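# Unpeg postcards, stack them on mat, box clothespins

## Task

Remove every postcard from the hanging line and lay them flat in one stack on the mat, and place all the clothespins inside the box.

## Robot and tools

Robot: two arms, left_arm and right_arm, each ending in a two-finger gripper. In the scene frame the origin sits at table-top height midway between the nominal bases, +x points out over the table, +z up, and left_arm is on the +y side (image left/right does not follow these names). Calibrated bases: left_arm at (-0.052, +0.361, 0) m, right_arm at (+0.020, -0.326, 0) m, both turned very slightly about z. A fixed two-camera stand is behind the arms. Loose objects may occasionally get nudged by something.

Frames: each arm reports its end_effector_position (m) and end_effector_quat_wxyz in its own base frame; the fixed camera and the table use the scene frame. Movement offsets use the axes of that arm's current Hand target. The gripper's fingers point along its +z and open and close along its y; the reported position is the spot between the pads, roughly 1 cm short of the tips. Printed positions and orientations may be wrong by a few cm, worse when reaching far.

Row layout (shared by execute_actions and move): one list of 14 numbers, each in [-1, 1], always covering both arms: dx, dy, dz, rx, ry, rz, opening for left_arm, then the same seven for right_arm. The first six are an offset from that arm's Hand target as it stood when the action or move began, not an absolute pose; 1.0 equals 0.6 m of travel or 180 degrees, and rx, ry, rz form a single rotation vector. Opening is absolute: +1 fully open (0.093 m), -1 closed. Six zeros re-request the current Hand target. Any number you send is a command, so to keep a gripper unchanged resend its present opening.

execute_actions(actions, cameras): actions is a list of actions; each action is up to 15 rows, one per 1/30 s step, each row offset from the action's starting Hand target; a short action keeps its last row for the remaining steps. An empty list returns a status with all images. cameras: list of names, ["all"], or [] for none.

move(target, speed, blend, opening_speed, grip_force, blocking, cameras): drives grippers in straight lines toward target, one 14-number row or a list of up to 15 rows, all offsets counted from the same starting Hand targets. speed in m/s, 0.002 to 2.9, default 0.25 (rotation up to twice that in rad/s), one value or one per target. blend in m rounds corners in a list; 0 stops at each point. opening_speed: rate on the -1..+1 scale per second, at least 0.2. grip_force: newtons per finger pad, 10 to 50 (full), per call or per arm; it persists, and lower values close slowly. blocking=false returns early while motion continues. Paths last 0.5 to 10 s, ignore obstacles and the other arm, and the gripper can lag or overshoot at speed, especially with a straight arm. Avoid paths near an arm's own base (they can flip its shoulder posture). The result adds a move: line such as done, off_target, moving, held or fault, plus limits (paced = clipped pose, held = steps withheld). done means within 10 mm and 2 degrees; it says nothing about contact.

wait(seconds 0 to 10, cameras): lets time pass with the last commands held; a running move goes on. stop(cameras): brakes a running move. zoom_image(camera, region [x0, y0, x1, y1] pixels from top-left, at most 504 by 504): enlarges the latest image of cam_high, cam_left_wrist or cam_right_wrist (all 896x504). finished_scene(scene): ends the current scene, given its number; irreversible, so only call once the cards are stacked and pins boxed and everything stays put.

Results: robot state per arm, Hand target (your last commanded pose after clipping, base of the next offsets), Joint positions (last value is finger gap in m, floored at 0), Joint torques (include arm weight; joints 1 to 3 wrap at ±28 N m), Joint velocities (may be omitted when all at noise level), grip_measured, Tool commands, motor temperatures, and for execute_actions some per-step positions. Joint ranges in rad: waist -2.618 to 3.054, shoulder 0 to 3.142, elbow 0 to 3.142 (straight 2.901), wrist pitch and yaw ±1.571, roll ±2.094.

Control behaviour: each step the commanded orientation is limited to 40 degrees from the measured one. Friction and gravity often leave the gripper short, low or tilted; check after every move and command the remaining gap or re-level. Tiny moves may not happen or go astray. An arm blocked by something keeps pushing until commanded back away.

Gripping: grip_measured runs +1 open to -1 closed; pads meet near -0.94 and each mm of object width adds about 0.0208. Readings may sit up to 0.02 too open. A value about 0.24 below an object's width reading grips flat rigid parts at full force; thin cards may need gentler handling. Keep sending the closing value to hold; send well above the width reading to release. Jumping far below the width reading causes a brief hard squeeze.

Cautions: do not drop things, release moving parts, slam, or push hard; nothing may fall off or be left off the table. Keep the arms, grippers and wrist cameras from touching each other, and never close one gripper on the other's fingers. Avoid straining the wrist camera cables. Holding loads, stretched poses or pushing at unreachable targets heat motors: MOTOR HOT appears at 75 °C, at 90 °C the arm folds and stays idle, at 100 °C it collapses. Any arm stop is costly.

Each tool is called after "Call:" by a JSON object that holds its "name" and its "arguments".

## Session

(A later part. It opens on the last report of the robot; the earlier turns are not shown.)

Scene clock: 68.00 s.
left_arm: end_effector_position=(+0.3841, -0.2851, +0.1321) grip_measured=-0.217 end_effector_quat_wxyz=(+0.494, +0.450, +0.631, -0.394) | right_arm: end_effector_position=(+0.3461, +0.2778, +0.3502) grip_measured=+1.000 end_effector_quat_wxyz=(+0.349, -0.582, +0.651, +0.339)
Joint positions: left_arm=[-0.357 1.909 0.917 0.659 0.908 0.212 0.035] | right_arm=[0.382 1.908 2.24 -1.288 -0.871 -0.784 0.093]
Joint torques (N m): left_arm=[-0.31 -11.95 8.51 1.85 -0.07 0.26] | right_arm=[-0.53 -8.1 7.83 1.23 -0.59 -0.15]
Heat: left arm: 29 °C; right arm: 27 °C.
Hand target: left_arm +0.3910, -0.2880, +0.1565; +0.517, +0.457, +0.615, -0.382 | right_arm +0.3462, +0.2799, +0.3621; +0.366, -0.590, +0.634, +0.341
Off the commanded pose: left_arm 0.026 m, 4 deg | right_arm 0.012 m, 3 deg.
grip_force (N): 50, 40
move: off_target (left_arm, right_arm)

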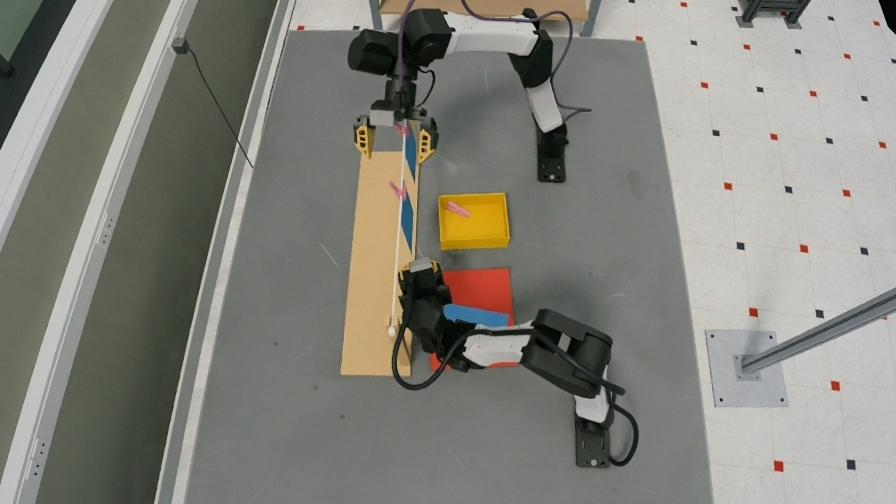

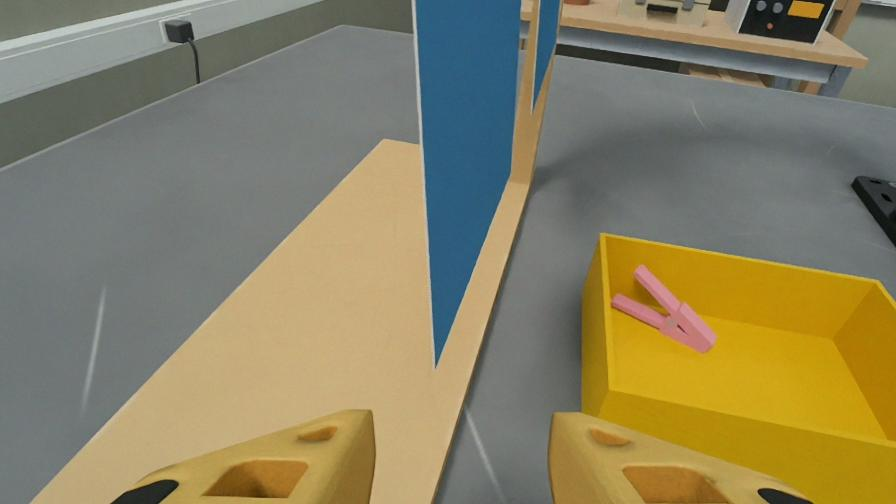

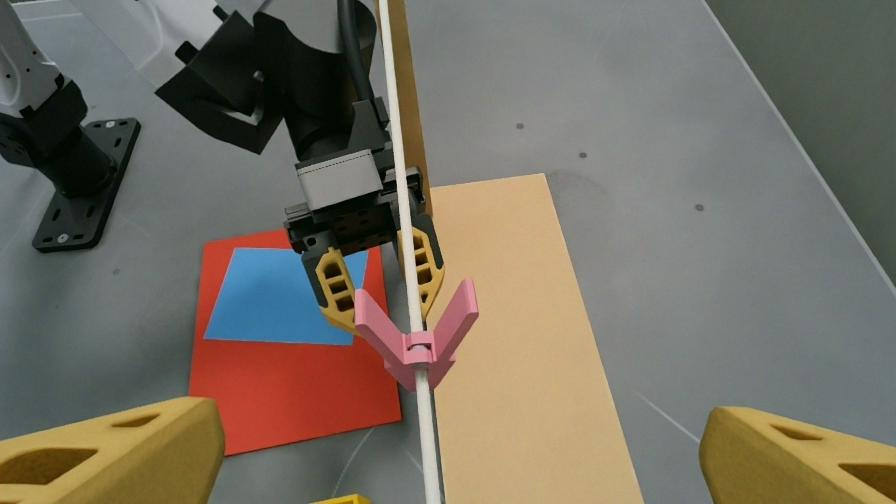

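Call:
{"name": "move", "arguments": {"target": [[0.0197,-0.2013,-0.144,0,0,0,-0.22,0.0873,0.153,-0.0775,0.016,-0.083,0.004,1],[-0.3415,-0.2013,-0.2077,0.0368,0.0943,0.0114,-0.22,0.3,0.13,0.06,0.032,-0.1663,0.0084,1],[-0.3235,-0.0213,-0.0035,0.0368,0.0943,0.0114,0.3,0.33,0.1237,0.075,0.032,-0.1663,0.0084,-0.22]], "blend": [0.04,0.04,0], "speed": [0.25,0.3,0.3], "cameras": ["all"]}}

Scene clock: 81.90 s.
left_arm: end_effector_position=(+0.3853, -0.3196, +0.3445) grip_measured=+0.297 end_effector_quat_wxyz=(+0.396, +0.543, +0.658, -0.341) | right_arm: end_effector_position=(+0.2679, +0.2252, +0.1668) grip_measured=-0.219 end_effector_quat_wxyz=(+0.533, -0.456, +0.546, +0.459)
Joint positions: left_arm=[-0.445 1.946 2.161 -0.939 0.815 0.55 0.059] | right_arm=[0.241 1.604 0.405 1.17 -1.167 -0.012 0.035]
Joint torques (N m): left_arm=[-0.4 -8.51 9.2 1.65 0.13 0.22] | right_arm=[-0.06 -4.41 3 1.77 0.16 0.04]
Heat: left arm: 30 °C; right arm: 26 °C.
Hand target: left_arm +0.3873, -0.3222, +0.3480; +0.401, +0.548, +0.653, -0.335 | right_arm +0.2680, +0.2253, +0.1680; +0.541, -0.455, +0.542, +0.455
Off the commanded pose: left_arm 0.005 m, 1 deg | right_arm 0.001 m, 1 deg.
grip_force (N): 50, 40
move: done

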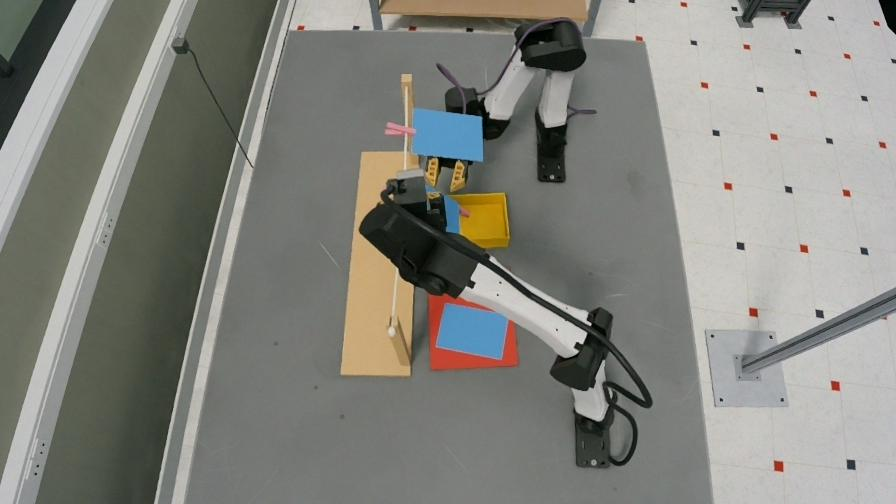

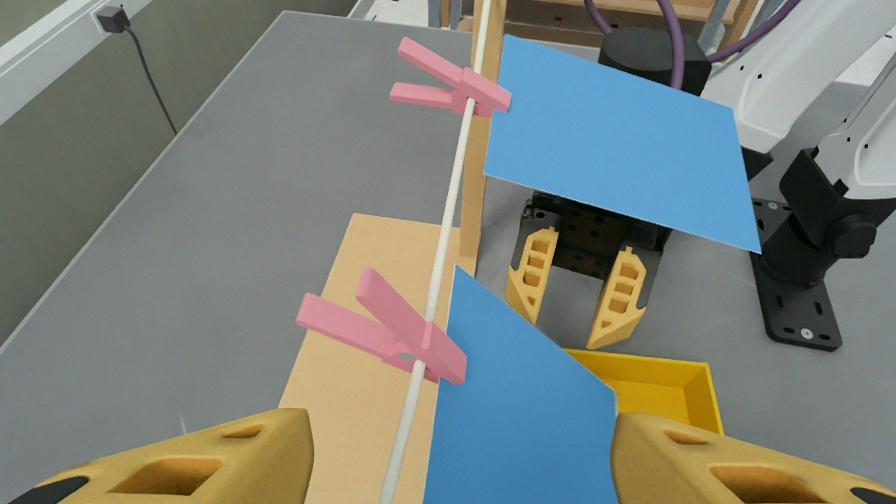

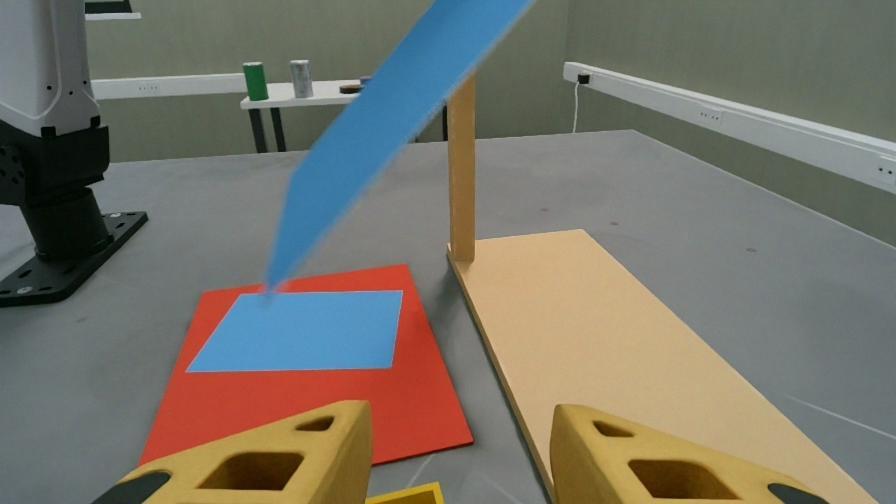

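Call:
{"name": "wait", "arguments": {"seconds": 0.5, "cameras": ["all"]}}

Scene clock: 82.80 s.
left_arm: end_effector_position=(+0.3853, -0.3196, +0.3445) grip_measured=+0.297 end_effector_quat_wxyz=(+0.396, +0.543, +0.658, -0.341) | right_arm: end_effector_position=(+0.2679, +0.2252, +0.1668) grip_measured=-0.219 end_effector_quat_wxyz=(+0.533, -0.456, +0.546, +0.459)
Joint positions: left_arm=[-0.445 1.946 2.161 -0.939 0.815 0.55 0.059] | right_arm=[0.241 1.604 0.405 1.17 -1.167 -0.012 0.035]
Joint torques (N m): left_arm=[-0.42 -8.51 9.18 1.65 0.13 0.22] | right_arm=[-0.27 -4.34 3.03 1.79 0.17 0.04]
Heat: left arm: 30 °C; right arm: 26 °C.
Hand target: left_arm +0.3873, -0.3222, +0.3480; +0.401, +0.548, +0.653, -0.335 | right_arm +0.2680, +0.2253, +0.1680; +0.541, -0.455, +0.542, +0.455
Tool commands: left_gripper/opening=+0.3 right_gripper/opening=-0.22
Off the commanded pose: left_arm 0.005 m, 1 deg | right_arm 0.001 m, 1 deg.
grip_force (N): 50, 40
wait: 0.50 s; at rest from the start

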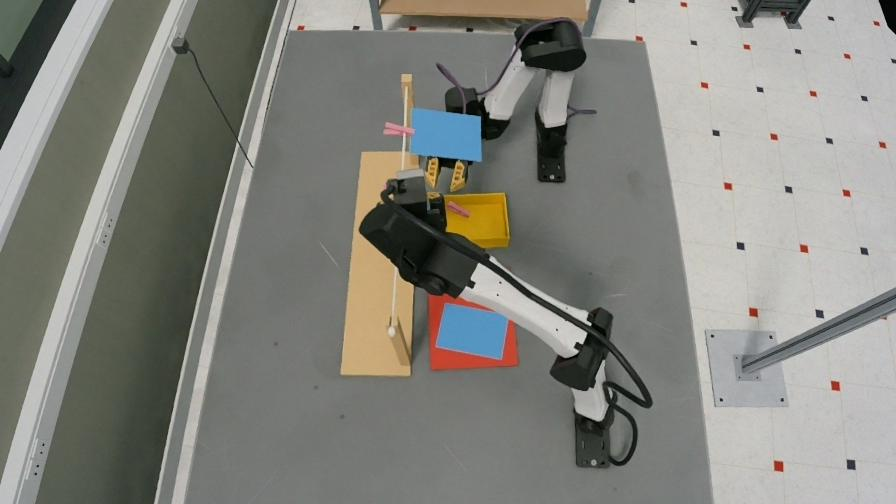

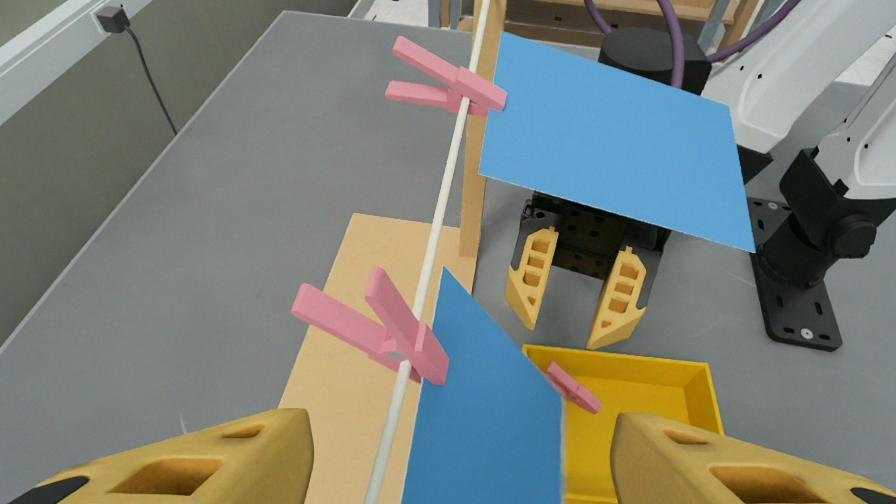

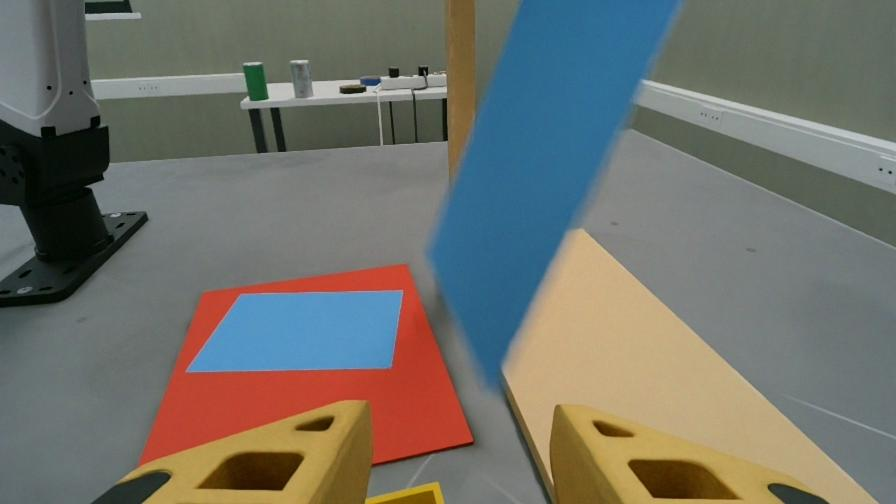

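Call:
{"name": "move", "arguments": {"target": [0,0,0,0,0,0,0.3,0.0133,-0.0865,0.04,0,0,0,0.3], "cameras": ["all"]}}

Scene clock: 84.77 s.
left_arm: end_effector_position=(+0.3853, -0.3196, +0.3445) grip_measured=+0.297 end_effector_quat_wxyz=(+0.396, +0.543, +0.658, -0.341) | right_arm: end_effector_position=(+0.3165, +0.2367, +0.1489) grip_measured=+0.299 end_effector_quat_wxyz=(+0.523, -0.449, +0.557, +0.463)
Joint positions: left_arm=[-0.445 1.946 2.161 -0.939 0.815 0.55 0.059] | right_arm=[0.241 1.823 0.586 1.176 -1.161 -0.01 0.06]
Joint torques (N m): left_arm=[-0.42 -8.51 9.17 1.64 0.13 0.22] | right_arm=[0.18 -6.31 6.35 1.78 0.11 0.04]
Heat: left arm: 30 °C; right arm: 26 °C.
Hand target: left_arm +0.3873, -0.3222, +0.3480; +0.401, +0.548, +0.653, -0.335 | right_arm +0.3232, +0.2400, +0.1600; +0.541, -0.455, +0.541, +0.455
Off the commanded pose: left_arm 0.005 m, 1 deg | right_arm 0.013 m, 3 deg.
grip_force (N): 50, 40
move: off_target (right_arm)

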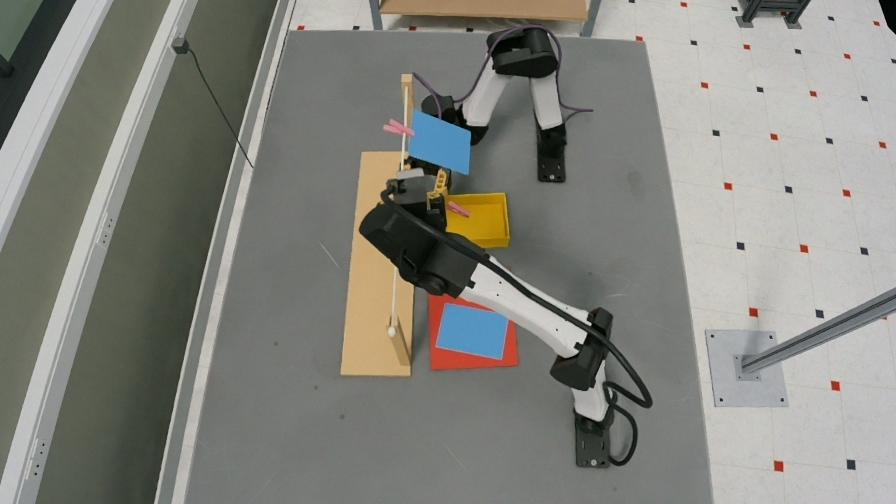

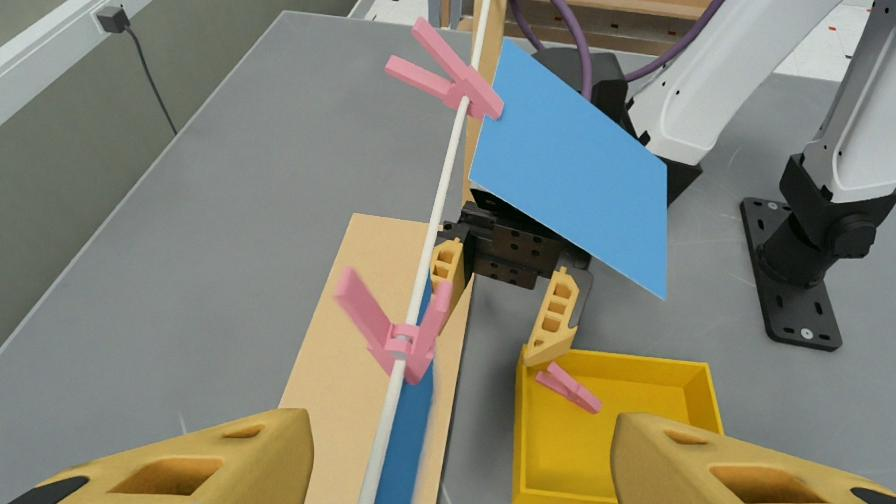

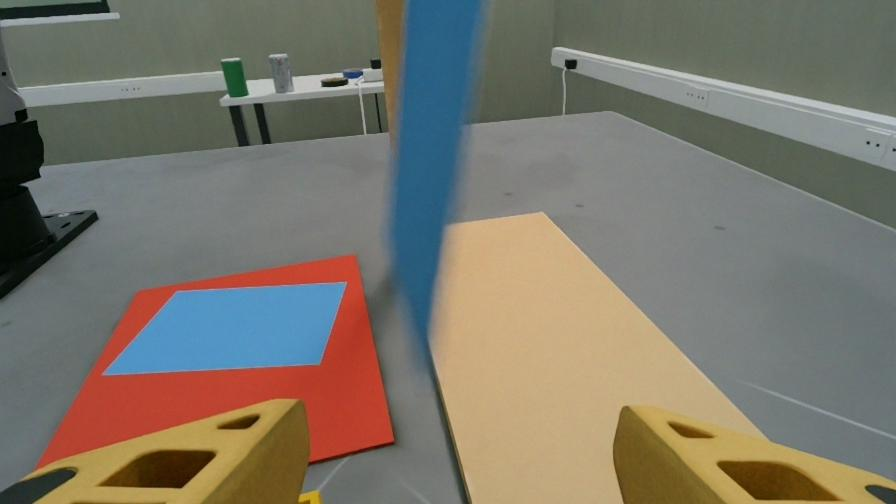

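Call:
{"name": "move", "arguments": {"target": [[0,0,0,0,0,0,0.3,-0.0117,-0.0137,0.1057,0,0,0,0.3],[0,0,0,0,0,0,0.3,-0.0117,-0.0137,0.1057,0,0,0,-0.4]], "speed": 0.15, "cameras": ["all"]}}

Scene clock: 88.17 s.
left_arm: end_effector_position=(+0.3853, -0.3196, +0.3445) grip_measured=+0.297 end_effector_quat_wxyz=(+0.396, +0.543, +0.658, -0.341) | right_arm: end_effector_position=(+0.3346, +0.2976, +0.1576) grip_measured=-0.399 end_effector_quat_wxyz=(+0.528, -0.455, +0.550, +0.460)
Joint positions: left_arm=[-0.445 1.946 2.161 -0.939 0.815 0.55 0.059] | right_arm=[0.404 1.903 0.749 1.118 -1.003 -0.005 0.026]
Joint torques (N m): left_arm=[-0.43 -8.54 9.18 1.65 0.13 0.22] | right_arm=[0.08 -7.38 6.75 1.61 0.15 0.08]
Heat: left arm: 30 °C; right arm: 26 °C.
Hand target: left_arm +0.3873, -0.3222, +0.3480; +0.401, +0.548, +0.653, -0.335 | right_arm +0.3422, +0.3011, +0.1671; +0.541, -0.455, +0.541, +0.455
Off the commanded pose: left_arm 0.005 m, 1 deg | right_arm 0.013 m, 2 deg.
grip_force (N): 50, 40
move: off_target (right_arm); target 2's new opening was sent with right_arm's hand 0.013 m and 2 deg from that target

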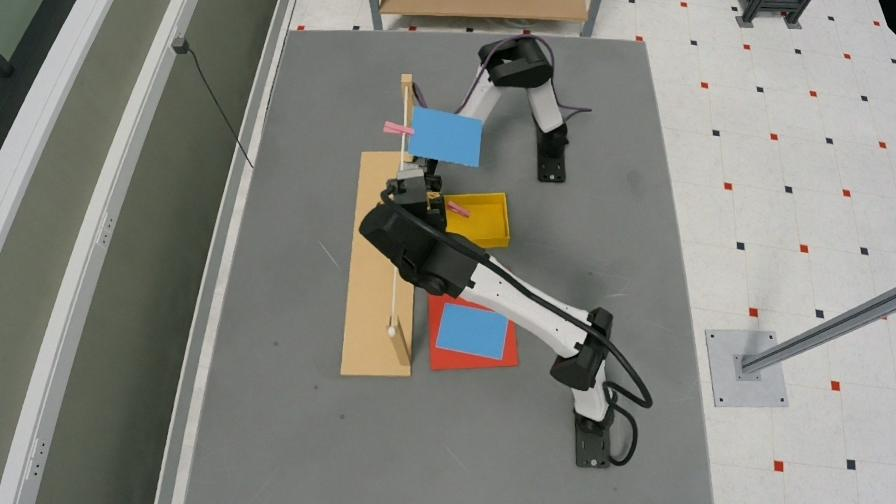

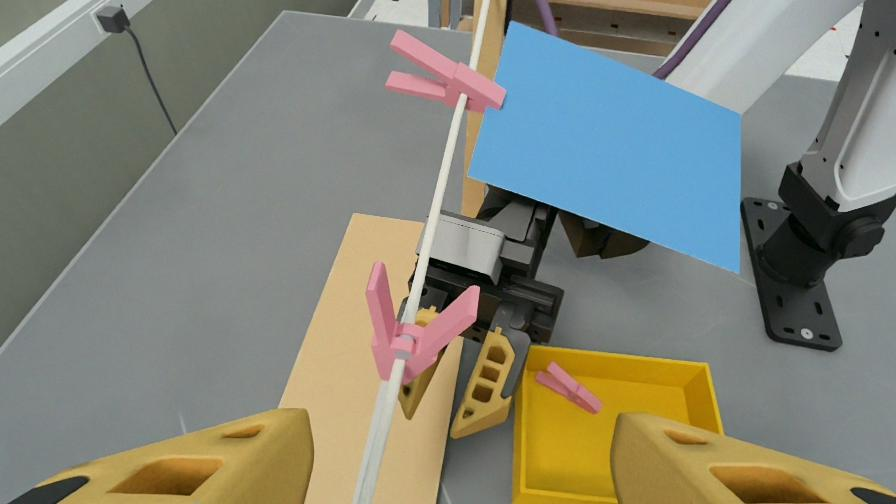

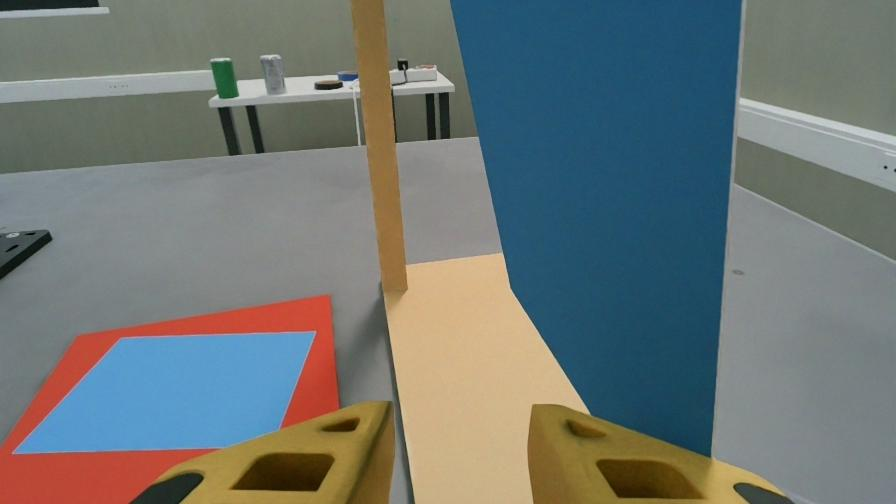

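Call:
{"name": "move", "arguments": {"target": [[0,0,0,0,0,0,0.3,0,0,-0.11,0,0,0,-0.4],[0,0,0,0,0,0,0.3,0,-0.0148,-0.105,0,0,0,0.8]], "speed": 0.15, "cameras": ["cam_left_wrist","cam_right_wrist"]}}

Scene clock: 91.60 s.
left_arm: end_effector_position=(+0.3853, -0.3196, +0.3445) grip_measured=+0.297 end_effector_quat_wxyz=(+0.396, +0.543, +0.658, -0.341) | right_arm: end_effector_position=(+0.3346, +0.2374, +0.1516) grip_measured=+0.799 end_effector_quat_wxyz=(+0.522, -0.444, +0.562, +0.463)
Joint positions: left_arm=[-0.445 1.946 2.161 -0.939 0.815 0.55 0.059] | right_arm=[0.231 1.854 0.658 1.129 -1.162 -0.005 0.084]
Joint torques (N m): left_arm=[-0.4 -8.53 9.2 1.64 0.13 0.22] | right_arm=[-0.5 -8.03 6.42 1.68 -0.02 -0.02]
Heat: left arm: 29 °C; right arm: 26 °C.
Hand target: left_arm +0.3873, -0.3222, +0.3480; +0.401, +0.548, +0.653, -0.335 | right_arm +0.3401, +0.2375, +0.1671; +0.541, -0.455, +0.541, +0.455
Off the commanded pose: left_arm 0.005 m, 1 deg | right_arm 0.016 m, 4 deg.
grip_force (N): 50, 40
move: off_target (right_arm); target 2's new opening was sent with right_arm's hand 0.016 m and 4 deg from that target
Images, in order (width x height): cam_left_wrist 896x504, cam_right_wrist 896x504.

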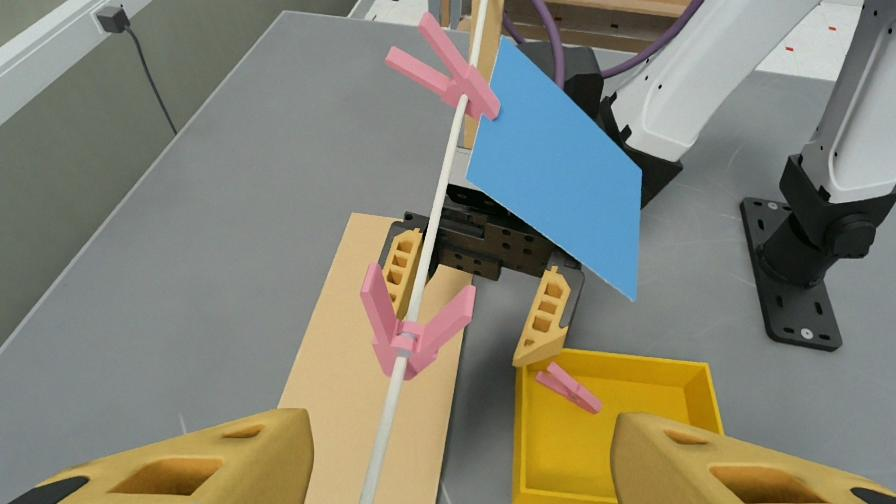

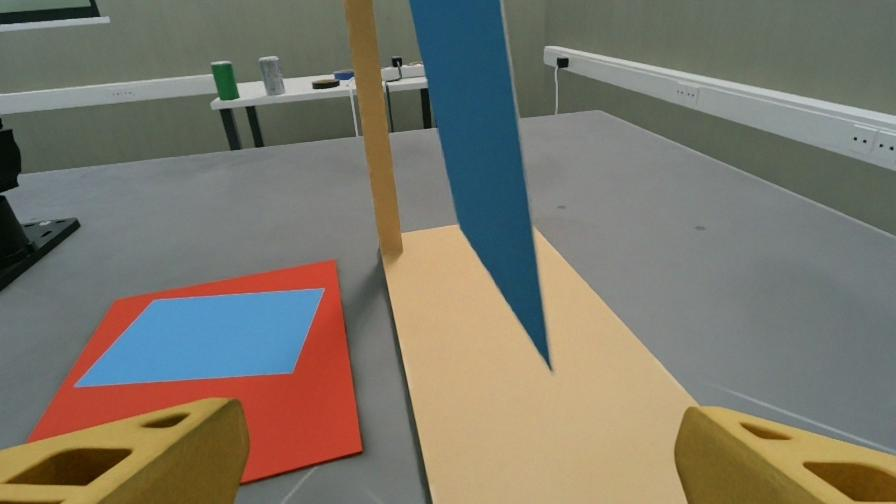

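Call:
{"name": "move", "arguments": {"target": [[0,0,0,0,0,0,0.3,-0.009,0.005,0.102,0,0,0,0.8],[0,0,0,0,0,0,0.3,-0.009,0.005,0.102,0,0,0,-0.5]], "speed": 0.15, "grip_force": [50, 50], "cameras": ["cam_left_wrist","cam_right_wrist"]}}

Scene clock: 94.50 s.
left_arm: end_effector_position=(+0.3853, -0.3196, +0.3445) grip_measured=+0.297 end_effector_quat_wxyz=(+0.396, +0.543, +0.658, -0.341) | right_arm: end_effector_position=(+0.3396, +0.2952, +0.1628) grip_measured=-0.499 end_effector_quat_wxyz=(+0.528, -0.455, +0.550, +0.460)
Joint positions: left_arm=[-0.445 1.946 2.161 -0.939 0.815 0.55 0.059] | right_arm=[0.392 1.895 0.771 1.09 -1.017 -0.005 0.021]
Joint torques (N m): left_arm=[-0.42 -8.51 9.17 1.65 0.13 0.22] | right_arm=[-0.1 -7.19 7.2 1.6 0.19 0.06]
Heat: left arm: 29 °C; right arm: 26 °C.
Hand target: left_arm +0.3873, -0.3222, +0.3480; +0.401, +0.548, +0.653, -0.335 | right_arm +0.3476, +0.2983, +0.1724; +0.541, -0.455, +0.541, +0.455
Off the commanded pose: left_arm 0.005 m, 1 deg | right_arm 0.013 m, 2 deg.
move: off_target (right_arm); target 2's new opening was sent with right_arm's hand 0.013 m and 2 deg from that target
Images, in order (width x height): cam_left_wrist 896x504, cam_right_wrist 896x504.

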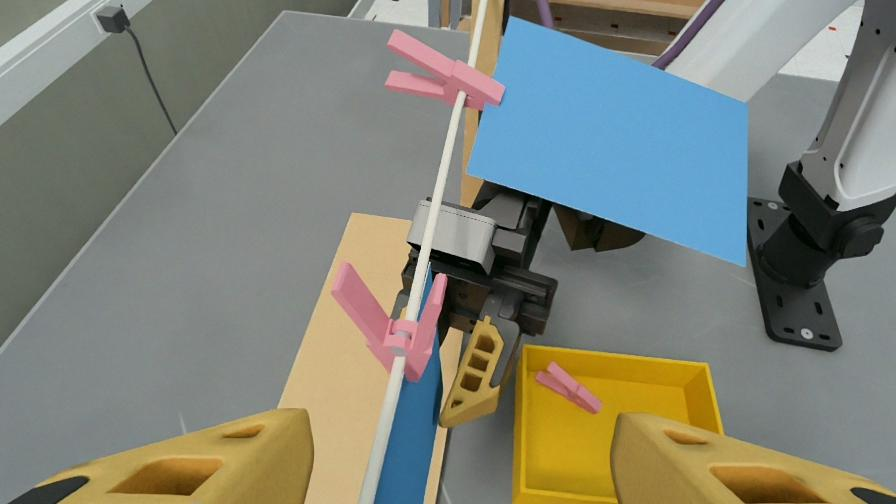

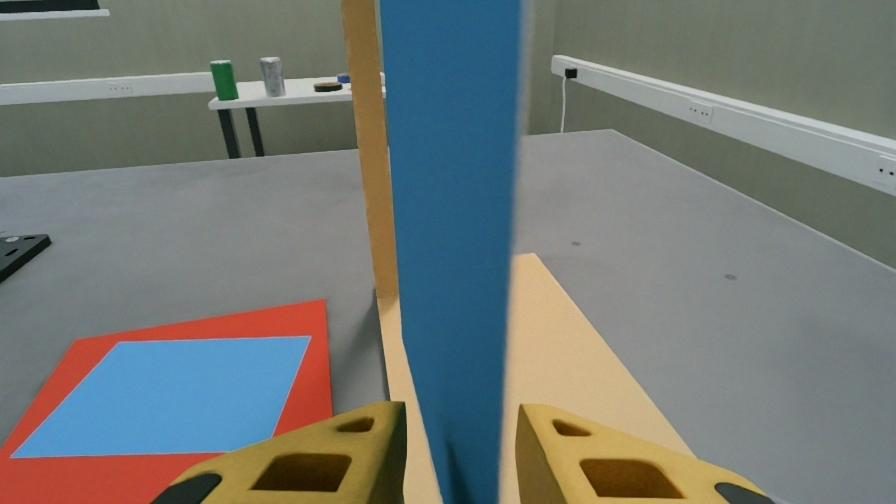

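Call:
{"name": "move", "arguments": {"target": [0,0,0,0,0,0,0.3,0,0,0,0,0,0,-1], "grip_force": [50, 25], "cameras": ["cam_left_wrist","cam_right_wrist"]}}

Scene clock: 96.43 s.
left_arm: end_effector_position=(+0.3853, -0.3195, +0.3444) grip_measured=+0.297 end_effector_quat_wxyz=(+0.396, +0.543, +0.658, -0.341) | right_arm: end_effector_position=(+0.3396, +0.2952, +0.1628) grip_measured=-0.989 end_effector_quat_wxyz=(+0.528, -0.455, +0.550, +0.460)
Joint positions: left_arm=[-0.445 1.946 2.161 -0.939 0.815 0.55 0.059] | right_arm=[0.392 1.895 0.771 1.09 -1.017 -0.005 0]
Joint torques (N m): left_arm=[-0.42 -8.51 9.18 1.65 0.14 0.22] | right_arm=[-0.05 -7.12 7.12 1.62 0.14 0.04]
Motor temperatures (°C): left_arm=[21 29 30 27 20 20 20] | right_arm=[19 26 25 25 21 21 19]
Heat: left arm: 30 °C; right arm: 26 °C.
Hand target: left_arm +0.3873, -0.3222, +0.3480; +0.401, +0.548, +0.653, -0.335 | right_arm +0.3476, +0.2983, +0.1724; +0.541, -0.455, +0.541, +0.455
Off the commanded pose: left_arm 0.005 m, 1 deg | right_arm 0.013 m, 2 deg.
grip_force (N): 50, 25
move: off_target (right_arm)
Images, in order (width x height): cam_left_wrist 896x504, cam_right_wrist 896x504.

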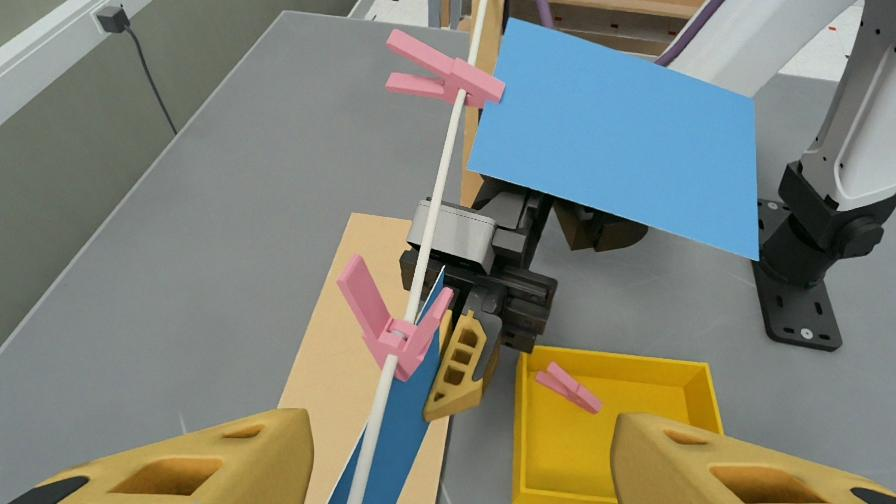

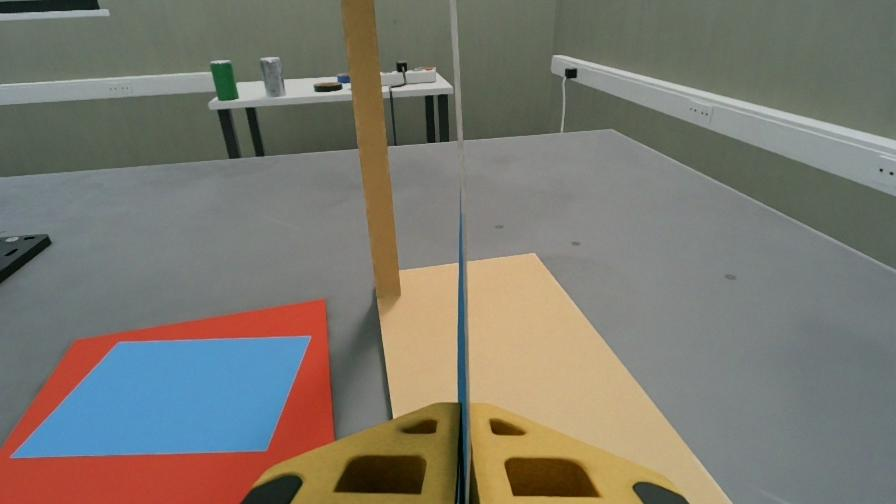

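Call:
{"name": "move", "arguments": {"target": [0.0067,-0.0037,0.0345,0.03,-0.0167,0.0143,0.3,0,0.0394,-0.007,-0.0333,0,0,-1], "speed": 0.12, "grip_force": [50, 25], "cameras": ["all"]}}

Scene clock: 99.10 s.
left_arm: end_effector_position=(+0.3860, -0.3331, +0.3300) grip_measured=+0.297 end_effector_quat_wxyz=(+0.387, +0.563, +0.630, -0.368) | right_arm: end_effector_position=(+0.3262, +0.2968, +0.1632) grip_measured=-0.989 end_effector_quat_wxyz=(+0.510, -0.476, +0.531, +0.482)
Joint positions: left_arm=[-0.452 1.998 2.161 -0.915 0.892 0.598 0.059] | right_arm=[0.392 1.895 0.771 1.09 -1.096 -0.005 0]
Joint torques (N m): left_arm=[-0.4 -9.02 8.14 1.92 0.39 0.22] | right_arm=[-0.08 -8.87 4.71 1.61 -0.07 -0.04]
Heat: left arm: 30 °C; right arm: 26 °C.
Hand target: left_arm +0.3881, -0.3389, +0.3351; +0.399, +0.572, +0.614, -0.371 | right_arm +0.3236, +0.2982, +0.1724; +0.517, -0.483, +0.517, +0.482
Off the commanded pose: left_arm 0.008 m, 3 deg | right_arm 0.010 m, 2 deg.
grip_force (N): 50, 25
move: off_target (left_arm)

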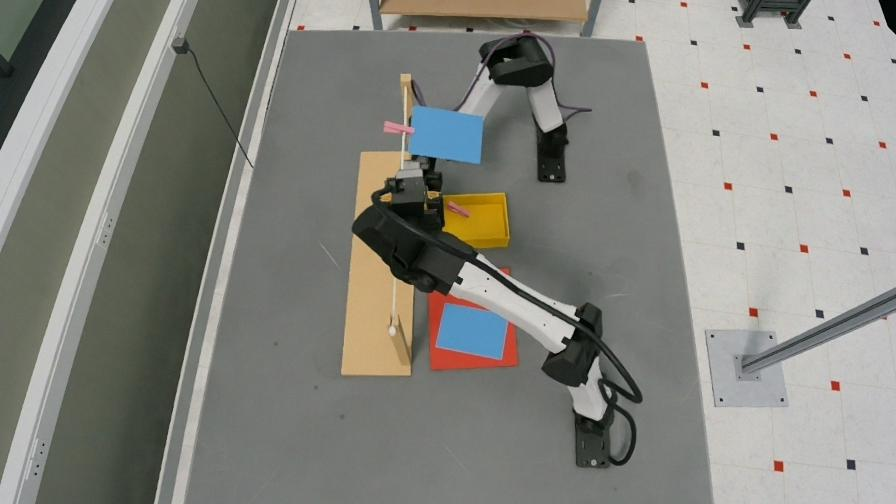

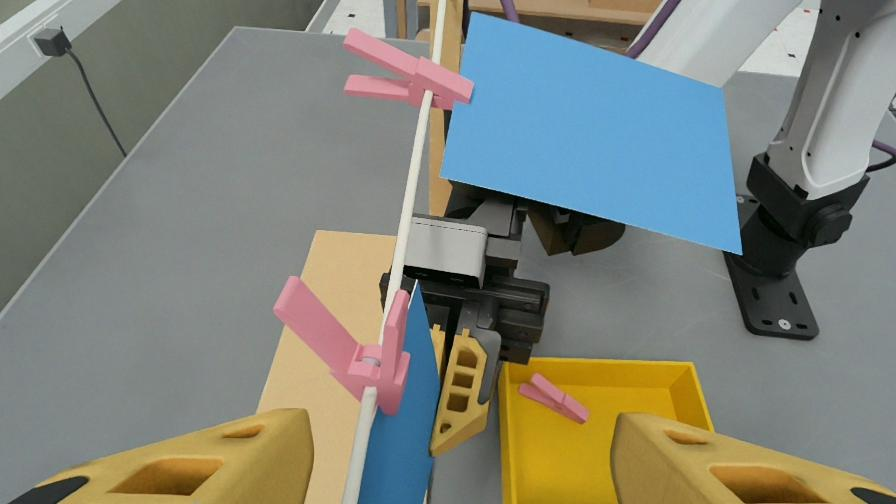

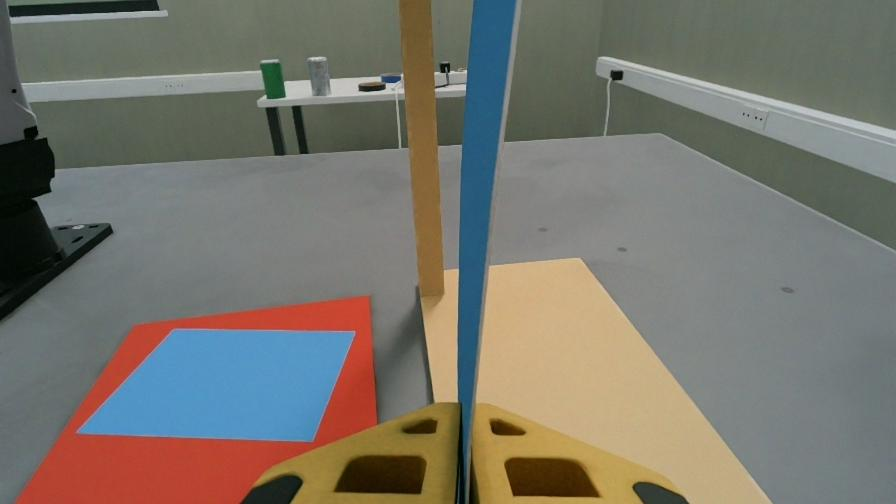

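Call:
{"name": "move", "arguments": {"target": [[-0.005,0.0508,0.0238,-0.0303,-0.0223,-0.0125,0.3,0,0,0,0,0,0,-1],[0.0042,0.0547,0.0977,-0.0303,-0.0223,-0.0125,0.3,0,0,0,0,0,0,-1]], "speed": 0.12, "blend": [0.01, 0], "cameras": ["all"]}}

Scene clock: 102.50 s.
left_arm: end_effector_position=(+0.4180, -0.3873, +0.3143) grip_measured=+0.297 end_effector_quat_wxyz=(+0.435, +0.529, +0.625, -0.373) | right_arm: end_effector_position=(+0.3262, +0.2968, +0.1632) grip_measured=-0.989 end_effector_quat_wxyz=(+0.509, -0.476, +0.531, +0.482)
Joint positions: left_arm=[-0.532 2.075 2.092 -0.537 0.81 0.386 0.059] | right_arm=[0.392 1.895 0.771 1.09 -1.097 -0.005 0]
Joint torques (N m): left_arm=[0.18 -10.19 6.6 2.21 -0.01 0.12] | right_arm=[-0.09 -9.03 4.72 1.62 -0.09 -0.03]
Heat: left arm: 30 °C; right arm: 26 °C.
Hand target: left_arm +0.4246, -0.3890, +0.3090; +0.439, +0.527, +0.627, -0.369 | right_arm +0.3236, +0.2982, +0.1724; +0.517, -0.483, +0.517, +0.482
Off the commanded pose: left_arm 0.009 m, 1 deg | right_arm 0.010 m, 2 deg.
grip_force (N): 50, 25
move: done

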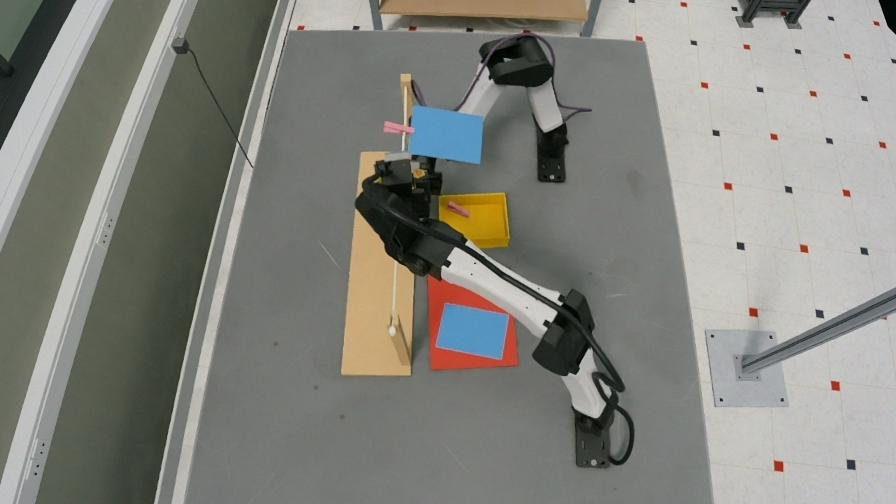

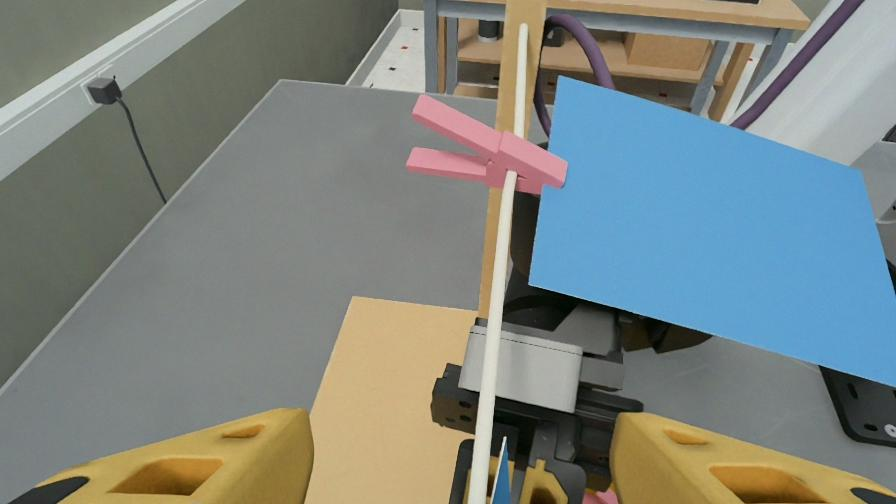

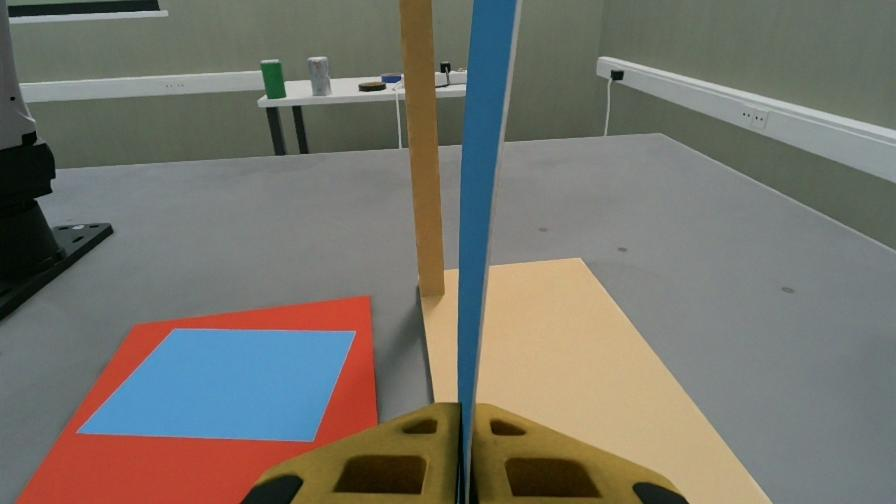

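Call:
{"name": "zoom_image", "arguments": {"camera": "cam_left_wrist", "region": [300, 320, 660, 504]}}

Call:
{"name": "zoom_image", "arguments": {"camera": "cam_high", "region": [340, 80, 500, 240]}}

Scaled by 1.400 from the camera's 896x504 image, which has a finer 1280x720 frame.

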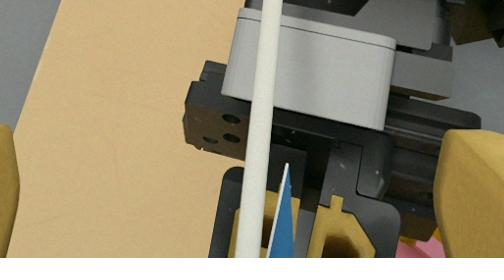

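Scaled by 3.150 from the camera's 896x504 image, which has a finer 1280x720 frame.

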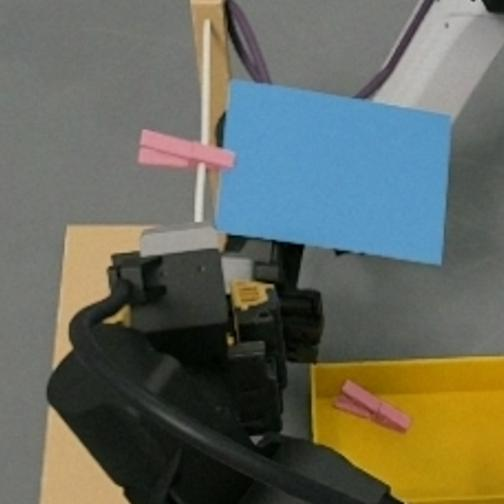

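Call:
{"name": "move", "arguments": {"target": [0.008,0,-0.033,0,0,0,0.3,0,0,0,0,0,0,-1], "speed": 0.12, "cameras": ["cam_left_wrist"]}}

Scene clock: 104.90 s.
left_arm: end_effector_position=(+0.4285, -0.3722, +0.2918) grip_measured=+0.297 end_effector_quat_wxyz=(+0.421, +0.519, +0.646, -0.369) | right_arm: end_effector_position=(+0.3262, +0.2968, +0.1632) grip_measured=-0.989 end_effector_quat_wxyz=(+0.509, -0.476, +0.531, +0.482)
Joint positions: left_arm=[-0.498 2.075 2.035 -0.534 0.813 0.397 0.059] | right_arm=[0.392 1.895 0.771 1.09 -1.097 -0.005 0]
Joint torques (N m): left_arm=[0.21 -14.76 5.81 2.08 0.3 0.26] | right_arm=[0.13 -9.05 4.63 1.62 -0.06 0.02]
Heat: left arm: 30 °C; right arm: 26 °C.
Hand target: left_arm +0.4210, -0.3691, +0.3112; +0.439, +0.527, +0.627, -0.369 | right_arm +0.3236, +0.2982, +0.1724; +0.517, -0.483, +0.517, +0.482
Off the commanded pose: left_arm 0.021 m, 3 deg | right_arm 0.010 m, 2 deg.
grip_force (N): 50, 25
move: off_target (left_arm)
Images, in order (width x height): cam_left_wrist 896x504.

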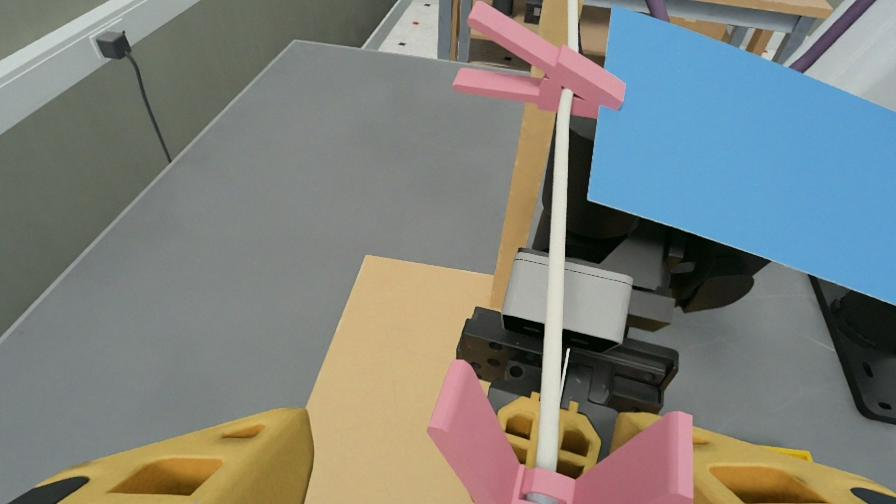

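Call:
{"name": "move", "arguments": {"target": [-0.0352,-0.0115,-0.0098,0,0,0,0.3,0,0,0,0,0,0,-1], "speed": 0.12, "cameras": ["cam_left_wrist"]}}

Scene clock: 106.77 s.
left_arm: end_effector_position=(+0.4229, -0.3731, +0.2980) grip_measured=+0.297 end_effector_quat_wxyz=(+0.413, +0.521, +0.648, -0.371) | right_arm: end_effector_position=(+0.3261, +0.2968, +0.1632) grip_measured=-0.989 end_effector_quat_wxyz=(+0.509, -0.476, +0.531, +0.482)
Joint positions: left_arm=[-0.504 2.075 2.071 -0.585 0.813 0.397 0.059] | right_arm=[0.392 1.895 0.771 1.09 -1.097 -0.005 0]
Joint torques (N m): left_arm=[-0.4 -14.72 9.92 1.83 0.19 0.12] | right_arm=[-0.1 -9.14 4.7 1.58 -0.04 0]
Heat: left arm: 30 °C; right arm: 26 °C.
Hand target: left_arm +0.4144, -0.3720, +0.3331; +0.439, +0.527, +0.627, -0.369 | right_arm +0.3236, +0.2982, +0.1724; +0.517, -0.483, +0.517, +0.482
Off the commanded pose: left_arm 0.036 m, 4 deg | right_arm 0.010 m, 2 deg.
grip_force (N): 50, 25
move: off_target (left_arm)
Images, in order (width x height): cam_left_wrist 896x504.

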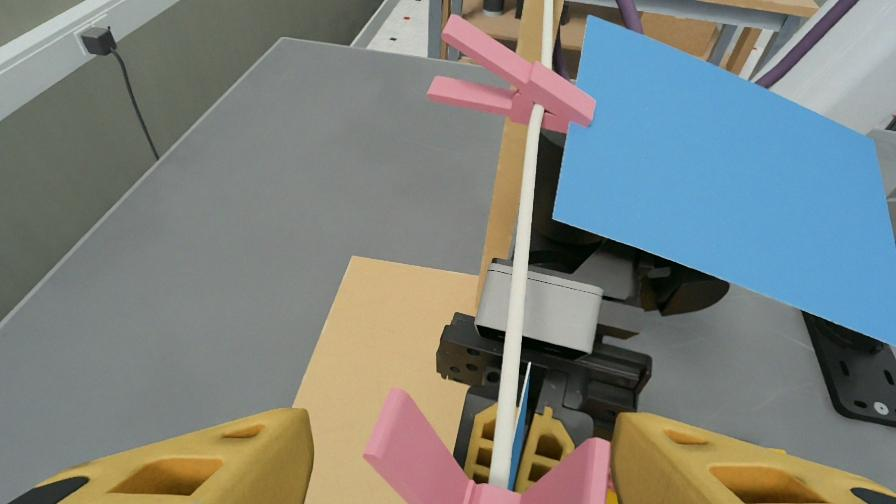

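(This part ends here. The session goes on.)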